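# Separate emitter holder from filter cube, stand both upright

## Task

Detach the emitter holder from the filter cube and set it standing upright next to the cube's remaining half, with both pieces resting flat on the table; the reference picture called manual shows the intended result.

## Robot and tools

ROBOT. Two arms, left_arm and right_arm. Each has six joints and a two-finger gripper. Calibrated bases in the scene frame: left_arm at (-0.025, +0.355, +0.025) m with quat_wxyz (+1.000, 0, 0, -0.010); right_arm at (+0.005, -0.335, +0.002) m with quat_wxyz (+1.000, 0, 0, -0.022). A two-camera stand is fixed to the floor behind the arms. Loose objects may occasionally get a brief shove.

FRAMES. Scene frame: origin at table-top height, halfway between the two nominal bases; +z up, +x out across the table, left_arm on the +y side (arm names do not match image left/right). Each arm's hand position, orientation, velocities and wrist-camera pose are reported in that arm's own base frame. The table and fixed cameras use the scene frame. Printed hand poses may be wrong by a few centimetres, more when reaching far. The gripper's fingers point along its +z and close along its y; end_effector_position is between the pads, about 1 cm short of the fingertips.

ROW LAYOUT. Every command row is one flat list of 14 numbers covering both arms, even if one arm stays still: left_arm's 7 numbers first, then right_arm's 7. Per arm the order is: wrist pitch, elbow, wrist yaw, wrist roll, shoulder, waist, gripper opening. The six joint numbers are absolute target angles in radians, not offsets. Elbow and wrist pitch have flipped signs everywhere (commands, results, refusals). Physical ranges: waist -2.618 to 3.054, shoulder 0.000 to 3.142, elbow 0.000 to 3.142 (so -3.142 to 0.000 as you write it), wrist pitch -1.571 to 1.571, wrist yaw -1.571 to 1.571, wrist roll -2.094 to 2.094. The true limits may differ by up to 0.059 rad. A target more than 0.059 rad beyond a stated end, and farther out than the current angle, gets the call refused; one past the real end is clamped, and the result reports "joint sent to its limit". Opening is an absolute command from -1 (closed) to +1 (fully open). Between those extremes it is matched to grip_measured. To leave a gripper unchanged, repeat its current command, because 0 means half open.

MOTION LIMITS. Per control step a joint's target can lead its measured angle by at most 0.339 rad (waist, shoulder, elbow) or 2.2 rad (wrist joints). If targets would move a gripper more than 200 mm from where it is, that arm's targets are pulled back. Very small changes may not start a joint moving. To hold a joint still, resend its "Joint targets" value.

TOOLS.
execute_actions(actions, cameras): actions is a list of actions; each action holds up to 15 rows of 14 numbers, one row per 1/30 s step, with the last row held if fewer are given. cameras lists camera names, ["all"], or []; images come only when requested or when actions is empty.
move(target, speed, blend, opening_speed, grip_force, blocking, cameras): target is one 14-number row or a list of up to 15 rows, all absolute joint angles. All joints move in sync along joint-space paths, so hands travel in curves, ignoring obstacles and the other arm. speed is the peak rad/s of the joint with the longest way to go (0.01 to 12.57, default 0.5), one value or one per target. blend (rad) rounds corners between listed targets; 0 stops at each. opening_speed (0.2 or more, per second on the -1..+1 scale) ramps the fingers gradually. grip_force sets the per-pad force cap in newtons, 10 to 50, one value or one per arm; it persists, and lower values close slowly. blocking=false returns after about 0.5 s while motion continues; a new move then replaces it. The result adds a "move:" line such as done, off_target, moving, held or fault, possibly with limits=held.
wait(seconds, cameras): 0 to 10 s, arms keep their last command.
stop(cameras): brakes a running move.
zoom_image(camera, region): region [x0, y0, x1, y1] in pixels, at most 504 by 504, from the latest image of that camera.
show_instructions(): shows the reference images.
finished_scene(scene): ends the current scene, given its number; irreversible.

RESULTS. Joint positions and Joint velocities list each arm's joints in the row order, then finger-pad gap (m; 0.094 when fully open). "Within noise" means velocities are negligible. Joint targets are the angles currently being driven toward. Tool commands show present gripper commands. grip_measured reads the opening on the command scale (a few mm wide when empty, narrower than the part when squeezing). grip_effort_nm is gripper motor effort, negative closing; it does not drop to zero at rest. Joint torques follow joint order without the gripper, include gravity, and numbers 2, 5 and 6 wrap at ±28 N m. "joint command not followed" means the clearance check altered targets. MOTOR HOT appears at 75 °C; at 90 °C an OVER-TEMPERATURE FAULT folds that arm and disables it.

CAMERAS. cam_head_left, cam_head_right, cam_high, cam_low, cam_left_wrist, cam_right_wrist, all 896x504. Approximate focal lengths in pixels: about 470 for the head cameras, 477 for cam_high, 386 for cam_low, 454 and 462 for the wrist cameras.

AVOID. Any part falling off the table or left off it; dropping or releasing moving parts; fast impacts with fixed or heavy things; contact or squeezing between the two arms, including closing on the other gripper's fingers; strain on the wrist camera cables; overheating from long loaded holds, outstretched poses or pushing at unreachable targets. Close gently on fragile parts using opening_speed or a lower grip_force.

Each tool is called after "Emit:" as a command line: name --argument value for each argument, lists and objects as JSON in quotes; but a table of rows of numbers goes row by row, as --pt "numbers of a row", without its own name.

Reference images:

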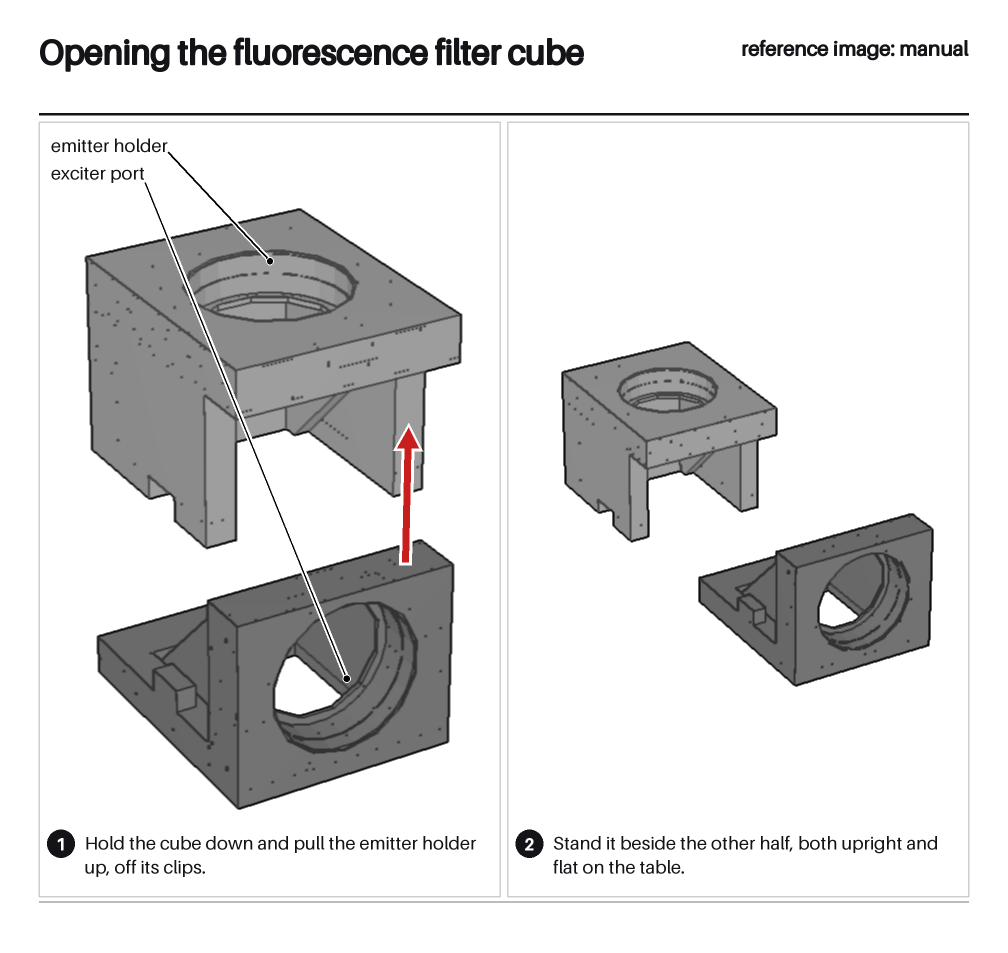

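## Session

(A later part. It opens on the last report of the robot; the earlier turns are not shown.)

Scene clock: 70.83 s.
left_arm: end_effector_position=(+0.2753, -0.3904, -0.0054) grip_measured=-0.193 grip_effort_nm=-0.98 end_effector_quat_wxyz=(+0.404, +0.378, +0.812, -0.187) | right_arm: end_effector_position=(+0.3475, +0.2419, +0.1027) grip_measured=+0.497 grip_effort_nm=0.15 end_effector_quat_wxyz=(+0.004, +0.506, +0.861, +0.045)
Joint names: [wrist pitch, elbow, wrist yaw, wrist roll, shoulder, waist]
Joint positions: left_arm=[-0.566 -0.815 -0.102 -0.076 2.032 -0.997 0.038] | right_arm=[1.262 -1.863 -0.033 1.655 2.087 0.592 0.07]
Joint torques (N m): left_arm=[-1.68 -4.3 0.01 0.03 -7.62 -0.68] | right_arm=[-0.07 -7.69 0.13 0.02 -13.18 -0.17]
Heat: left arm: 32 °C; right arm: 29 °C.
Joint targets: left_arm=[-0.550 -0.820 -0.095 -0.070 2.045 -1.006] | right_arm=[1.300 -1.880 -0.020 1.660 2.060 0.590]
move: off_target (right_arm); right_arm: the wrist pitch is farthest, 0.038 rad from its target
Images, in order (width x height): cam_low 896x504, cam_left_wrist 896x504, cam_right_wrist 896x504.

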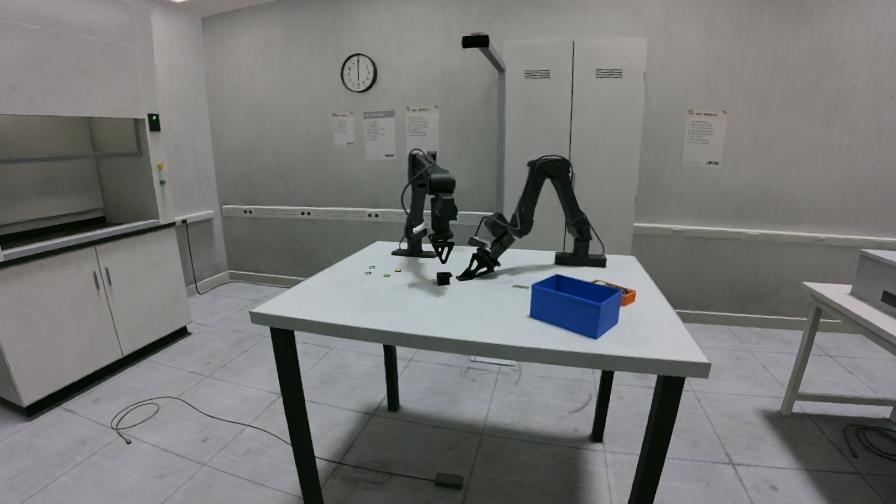

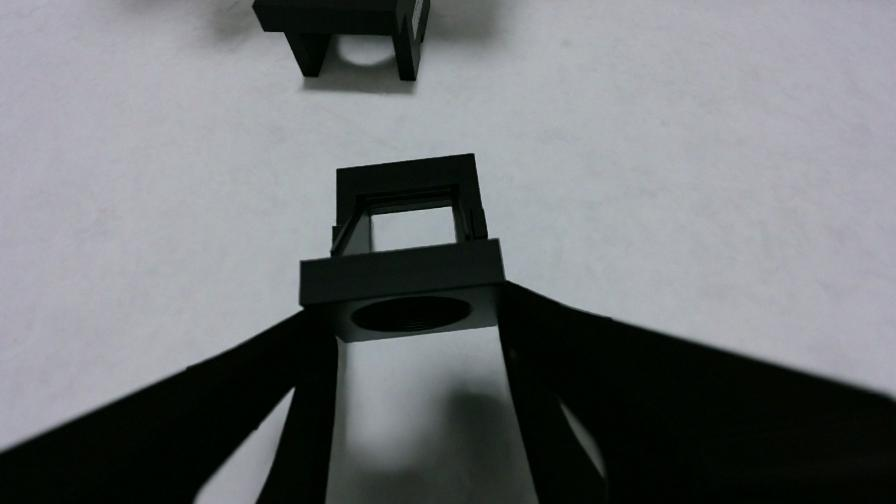

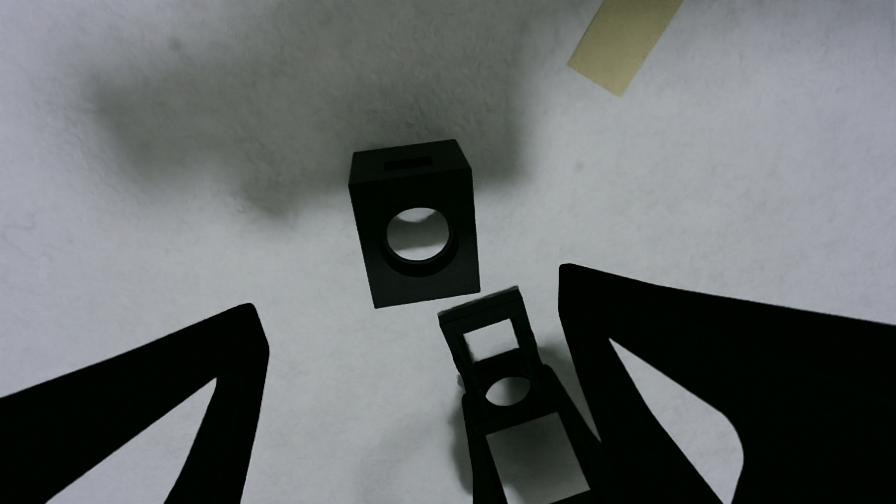

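Emit:
move --pt "-0.36 -0.81 -0.095 -0.07 2.09 -1.006 -0.5 1.30 -1.88 -0.02 1.66 2.06 0.4 0.5" --speed 0.2 --cameras '["cam_left_wrist","cam_low"]'

Emit:
zoom_image --camera "cam_low" --region '[425, 240, 505, 300]'

Scene clock: 72.87 s.
left_arm: end_effector_position=(+0.2737, -0.3892, -0.0090) grip_measured=-0.193 grip_effort_nm=-0.98 end_effector_quat_wxyz=(+0.395, +0.381, +0.816, -0.182) | right_arm: end_effector_position=(+0.3869, +0.1717, +0.1027) grip_measured=+0.497 grip_effort_nm=0.15 end_effector_quat_wxyz=(+0.008, +0.585, +0.810, +0.044)
Joint names: [wrist pitch, elbow, wrist yaw, wrist roll, shoulder, waist]
Joint positions: left_arm=[-0.531 -0.825 -0.102 -0.076 2.032 -0.999 0.038] | right_arm=[1.263 -1.863 -0.031 1.655 2.087 0.402 0.07]
Joint torques (N m): left_arm=[-0.06 -2.91 0 0.04 -4.48 -0.62] | right_arm=[-0.07 -7.62 0.1 0.04 -13.16 -0.17]
Heat: left arm: 32 °C; right arm: 29 °C.
Joint targets: left_arm=[-0.360 -0.810 -0.095 -0.070 2.090 -1.006] | right_arm=[1.300 -1.880 -0.020 1.660 2.060 0.400]
move: off_target (left_arm, right_arm); left_arm: the wrist pitch is farthest, 0.171 rad from its target; right_arm: the wrist pitch is farthest, 0.037 rad from its target
Images, in order (width x height): cam_low 896x504, cam_left_wrist 896x504.

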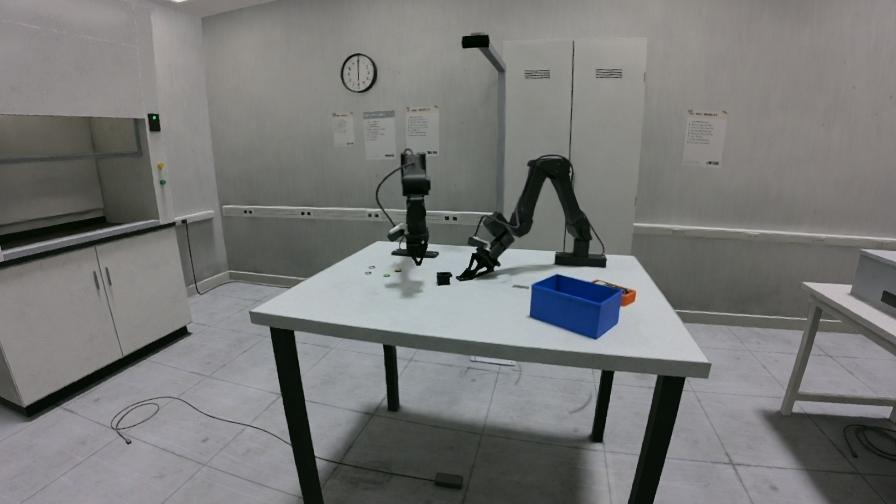

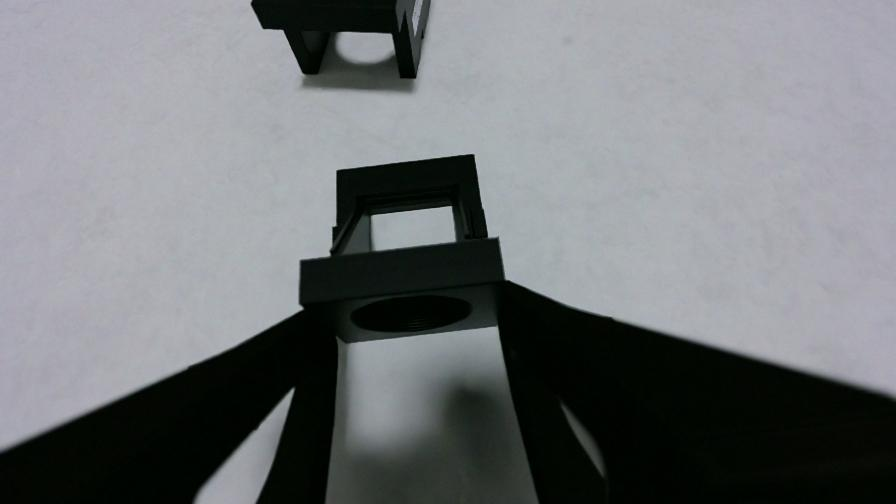

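Scaled by 6.300 from the camera's 896x504 image, which has a finer 1280x720 frame.

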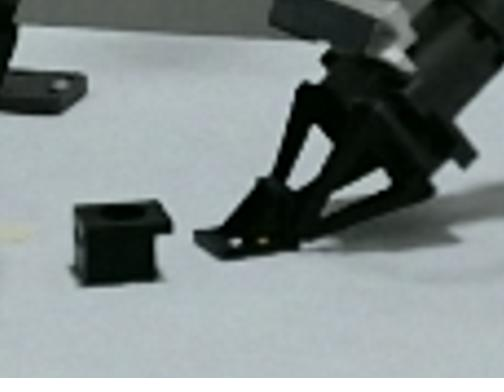

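Emit:
move --pt "-0.44 -0.82 -0.10 -0.07 2.07 -1.006 -0.5 1.30 -1.88 -0.02 1.66 2.06 0.3 0.5" --pt "-0.44 -0.82 -0.10 -0.07 2.07 -1.006 0.05 1.30 -1.88 -0.02 1.66 2.06 0.3 0.5" --speed 0.2 --opening_speed 0.25 --cameras '["cam_left_wrist","cam_low"]'

Emit:
zoom_image --camera "cam_low" --region '[425, 240, 505, 300]'

Scene clock: 77.63 s.
left_arm: end_effector_position=(+0.2752, -0.3871, -0.0103) grip_measured=+0.048 grip_effort_nm=0.15 end_effector_quat_wxyz=(+0.395, +0.379, +0.818, -0.175) | right_arm: end_effector_position=(+0.4022, +0.1320, +0.1027) grip_measured=+0.497 grip_effort_nm=0.15 end_effector_quat_wxyz=(+0.011, +0.625, +0.779, +0.043)
Joint names: [wrist pitch, elbow, wrist yaw, wrist roll, shoulder, waist]
Joint positions: left_arm=[-0.525 -0.826 -0.116 -0.076 2.034 -0.999 0.049] | right_arm=[1.263 -1.863 -0.031 1.655 2.087 0.301 0.07]
Joint torques (N m): left_arm=[-0.95 -3.54 0.1 0.05 -5.94 -0.55] | right_arm=[-0.07 -7.69 0.11 0.04 -13.22 -0.21]
Heat: left arm: 31 °C; right arm: 29 °C.
Joint targets: left_arm=[-0.440 -0.820 -0.100 -0.070 2.070 -1.006] | right_arm=[1.300 -1.880 -0.020 1.660 2.060 0.300]
move: off_target (left_arm, right_arm); target 2's new numbers were sent with left_arm's wrist pitch 0.095 rad from that target; left_arm: the wrist pitch is farthest, 0.085 rad from its target; right_arm: the wrist pitch is farthest, 0.037 rad from its target
Images, in order (width x height): cam_low 896x504, cam_left_wrist 896x504.

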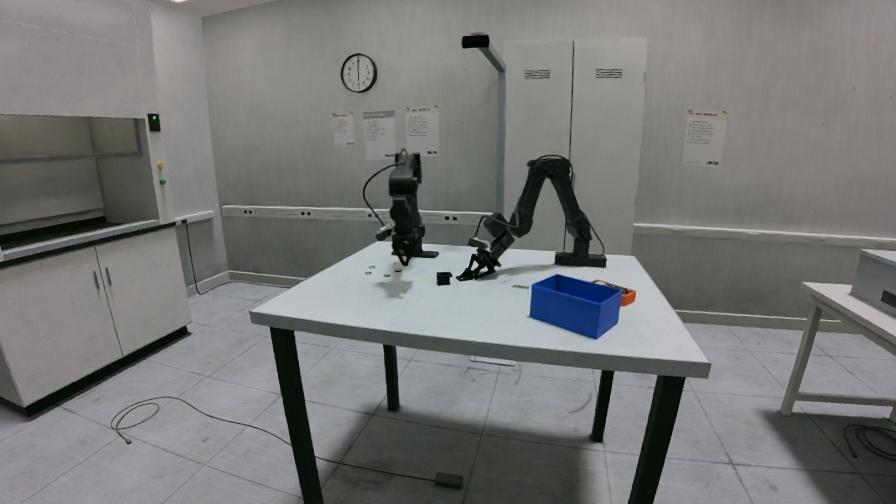

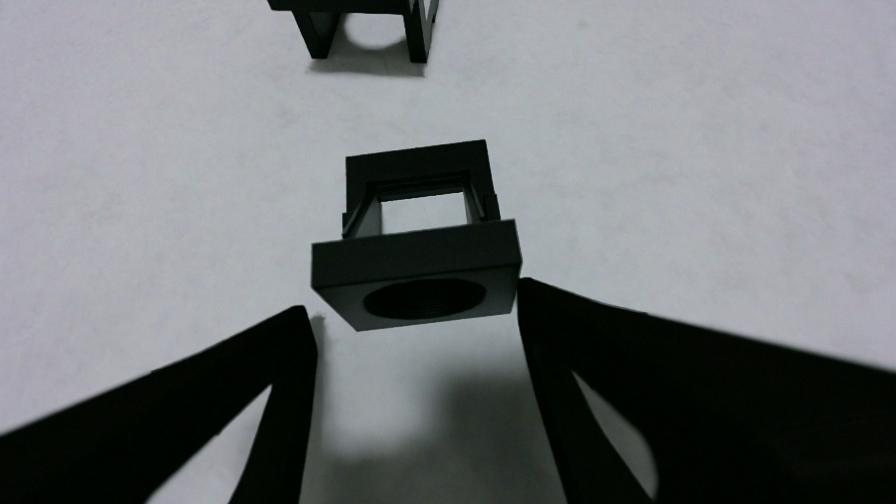

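Scaled by 6.300 from the camera's 896x504 image, which has a finer 1280x720 frame.

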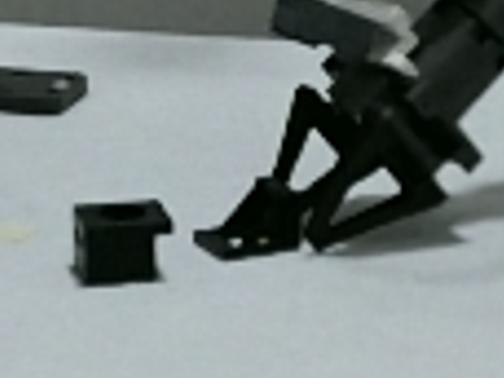

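Emit:
move --pt "-0.57 -0.82 -0.11 -0.07 2.05 -1.006 0.9 1.30 -1.88 -0.02 1.66 2.06 0.2 0.5" --pt "-0.90 -0.56 -0.11 -0.065 1.98 -1.02 0.9 1.30 -1.88 -0.02 1.66 2.06 0.1 0.5" --pt "-0.3 -0.572 0 0 1.3 -0.9 0.9 1.30 -1.88 -0.02 1.66 2.06 0 0.5" --speed '[0.3,0.4,0.6]' --blend '[0.02,0.05,0]' --opening_speed 0.8 --cameras '["cam_low","cam_left_wrist","cam_head_left"]'

Emit:
zoom_image --camera "cam_low" --region '[425, 250, 495, 302]'

Emit:
zoom_image --camera "cam_head_left" --region '[380, 230, 480, 330]'

Scene clock: 82.70 s.
left_arm: end_effector_position=(+0.2482, -0.3144, +0.1445) grip_measured=+0.898 grip_effort_nm=0.14 end_effector_quat_wxyz=(+0.482, +0.367, +0.760, -0.235) | right_arm: end_effector_position=(+0.4232, +0.0091, +0.1027) grip_measured=+0.497 grip_effort_nm=0.15 end_effector_quat_wxyz=(+0.017, +0.733, +0.679, +0.041)
Joint names: [wrist pitch, elbow, wrist yaw, wrist roll, shoulder, waist]
Joint positions: left_arm=[-0.312 -0.566 -0.005 -0.005 1.316 -0.907 0.089] | right_arm=[1.263 -1.863 -0.031 1.655 2.087 0.006 0.07]
Joint torques (N m): left_arm=[-1.88 -6.05 0.01 0.03 -5.18 0.64] | right_arm=[-0.09 -7.66 0.11 0.03 -13.19 -0.51]
Heat: left arm: 30 °C; right arm: 29 °C.
Joint targets: left_arm=[-0.300 -0.572 0.000 0.000 1.300 -0.900] | right_arm=[1.300 -1.880 -0.020 1.660 2.060 0.000]
move: off_target (right_arm); right_arm: the wrist pitch is farthest, 0.037 rad from its target
Images, in order (width x height): cam_head_left 896x504, cam_low 896x504, cam_left_wrist 896x504.

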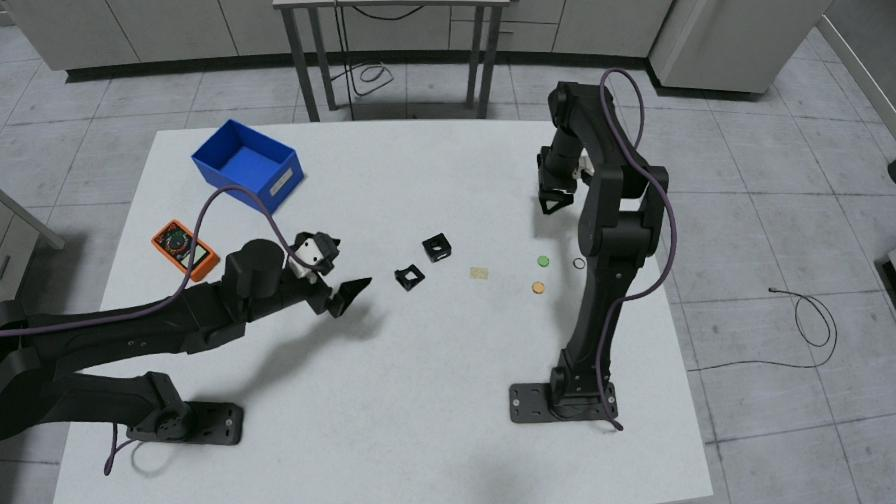

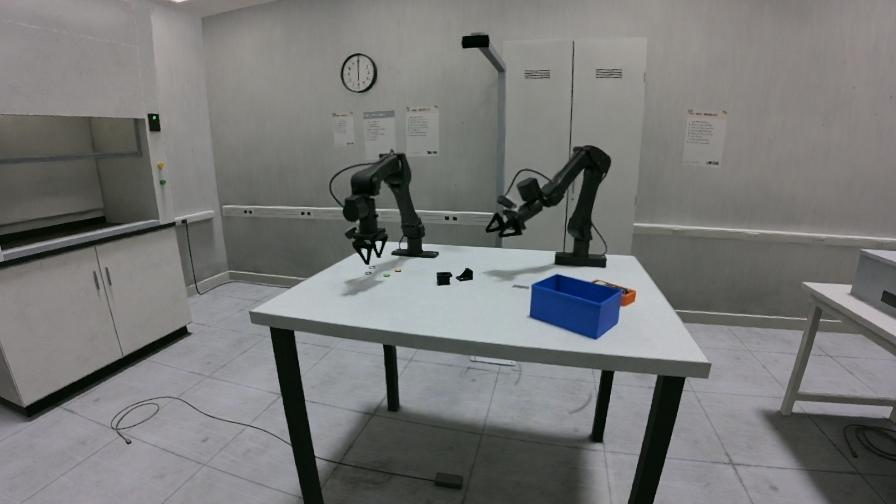

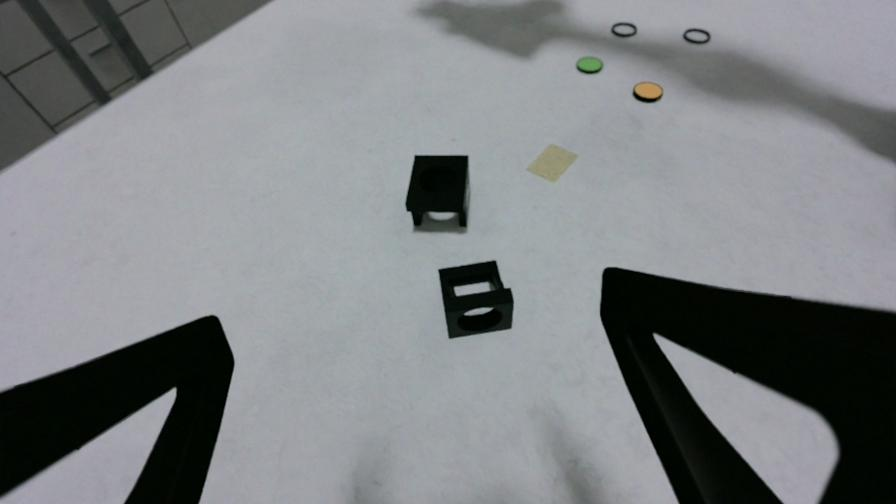

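Scaled by 7.200 from the camera's 896x504 image, which has a finer 1280x720 frame.

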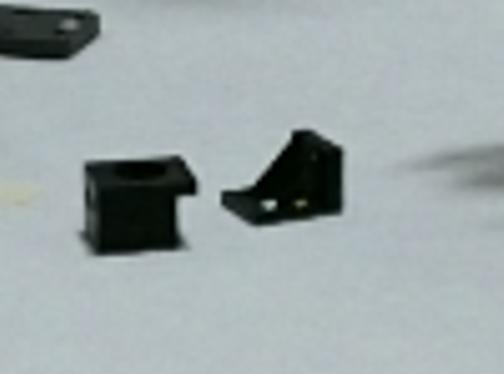

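Scaled by 5.040 from the camera's 896x504 image, which has a finer 1280x720 frame.

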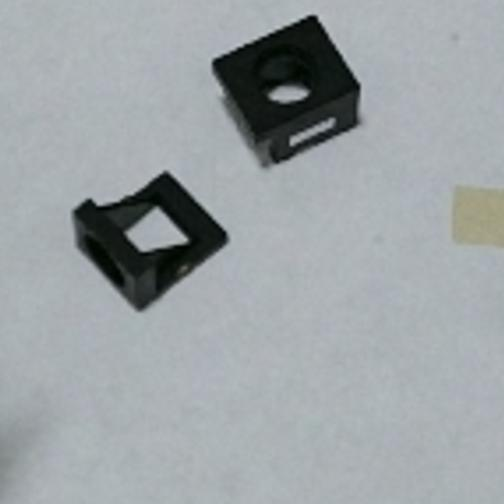

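Both upright and flat.

Emit:
finished_scene --scene 2

The scene is finished: the task was done.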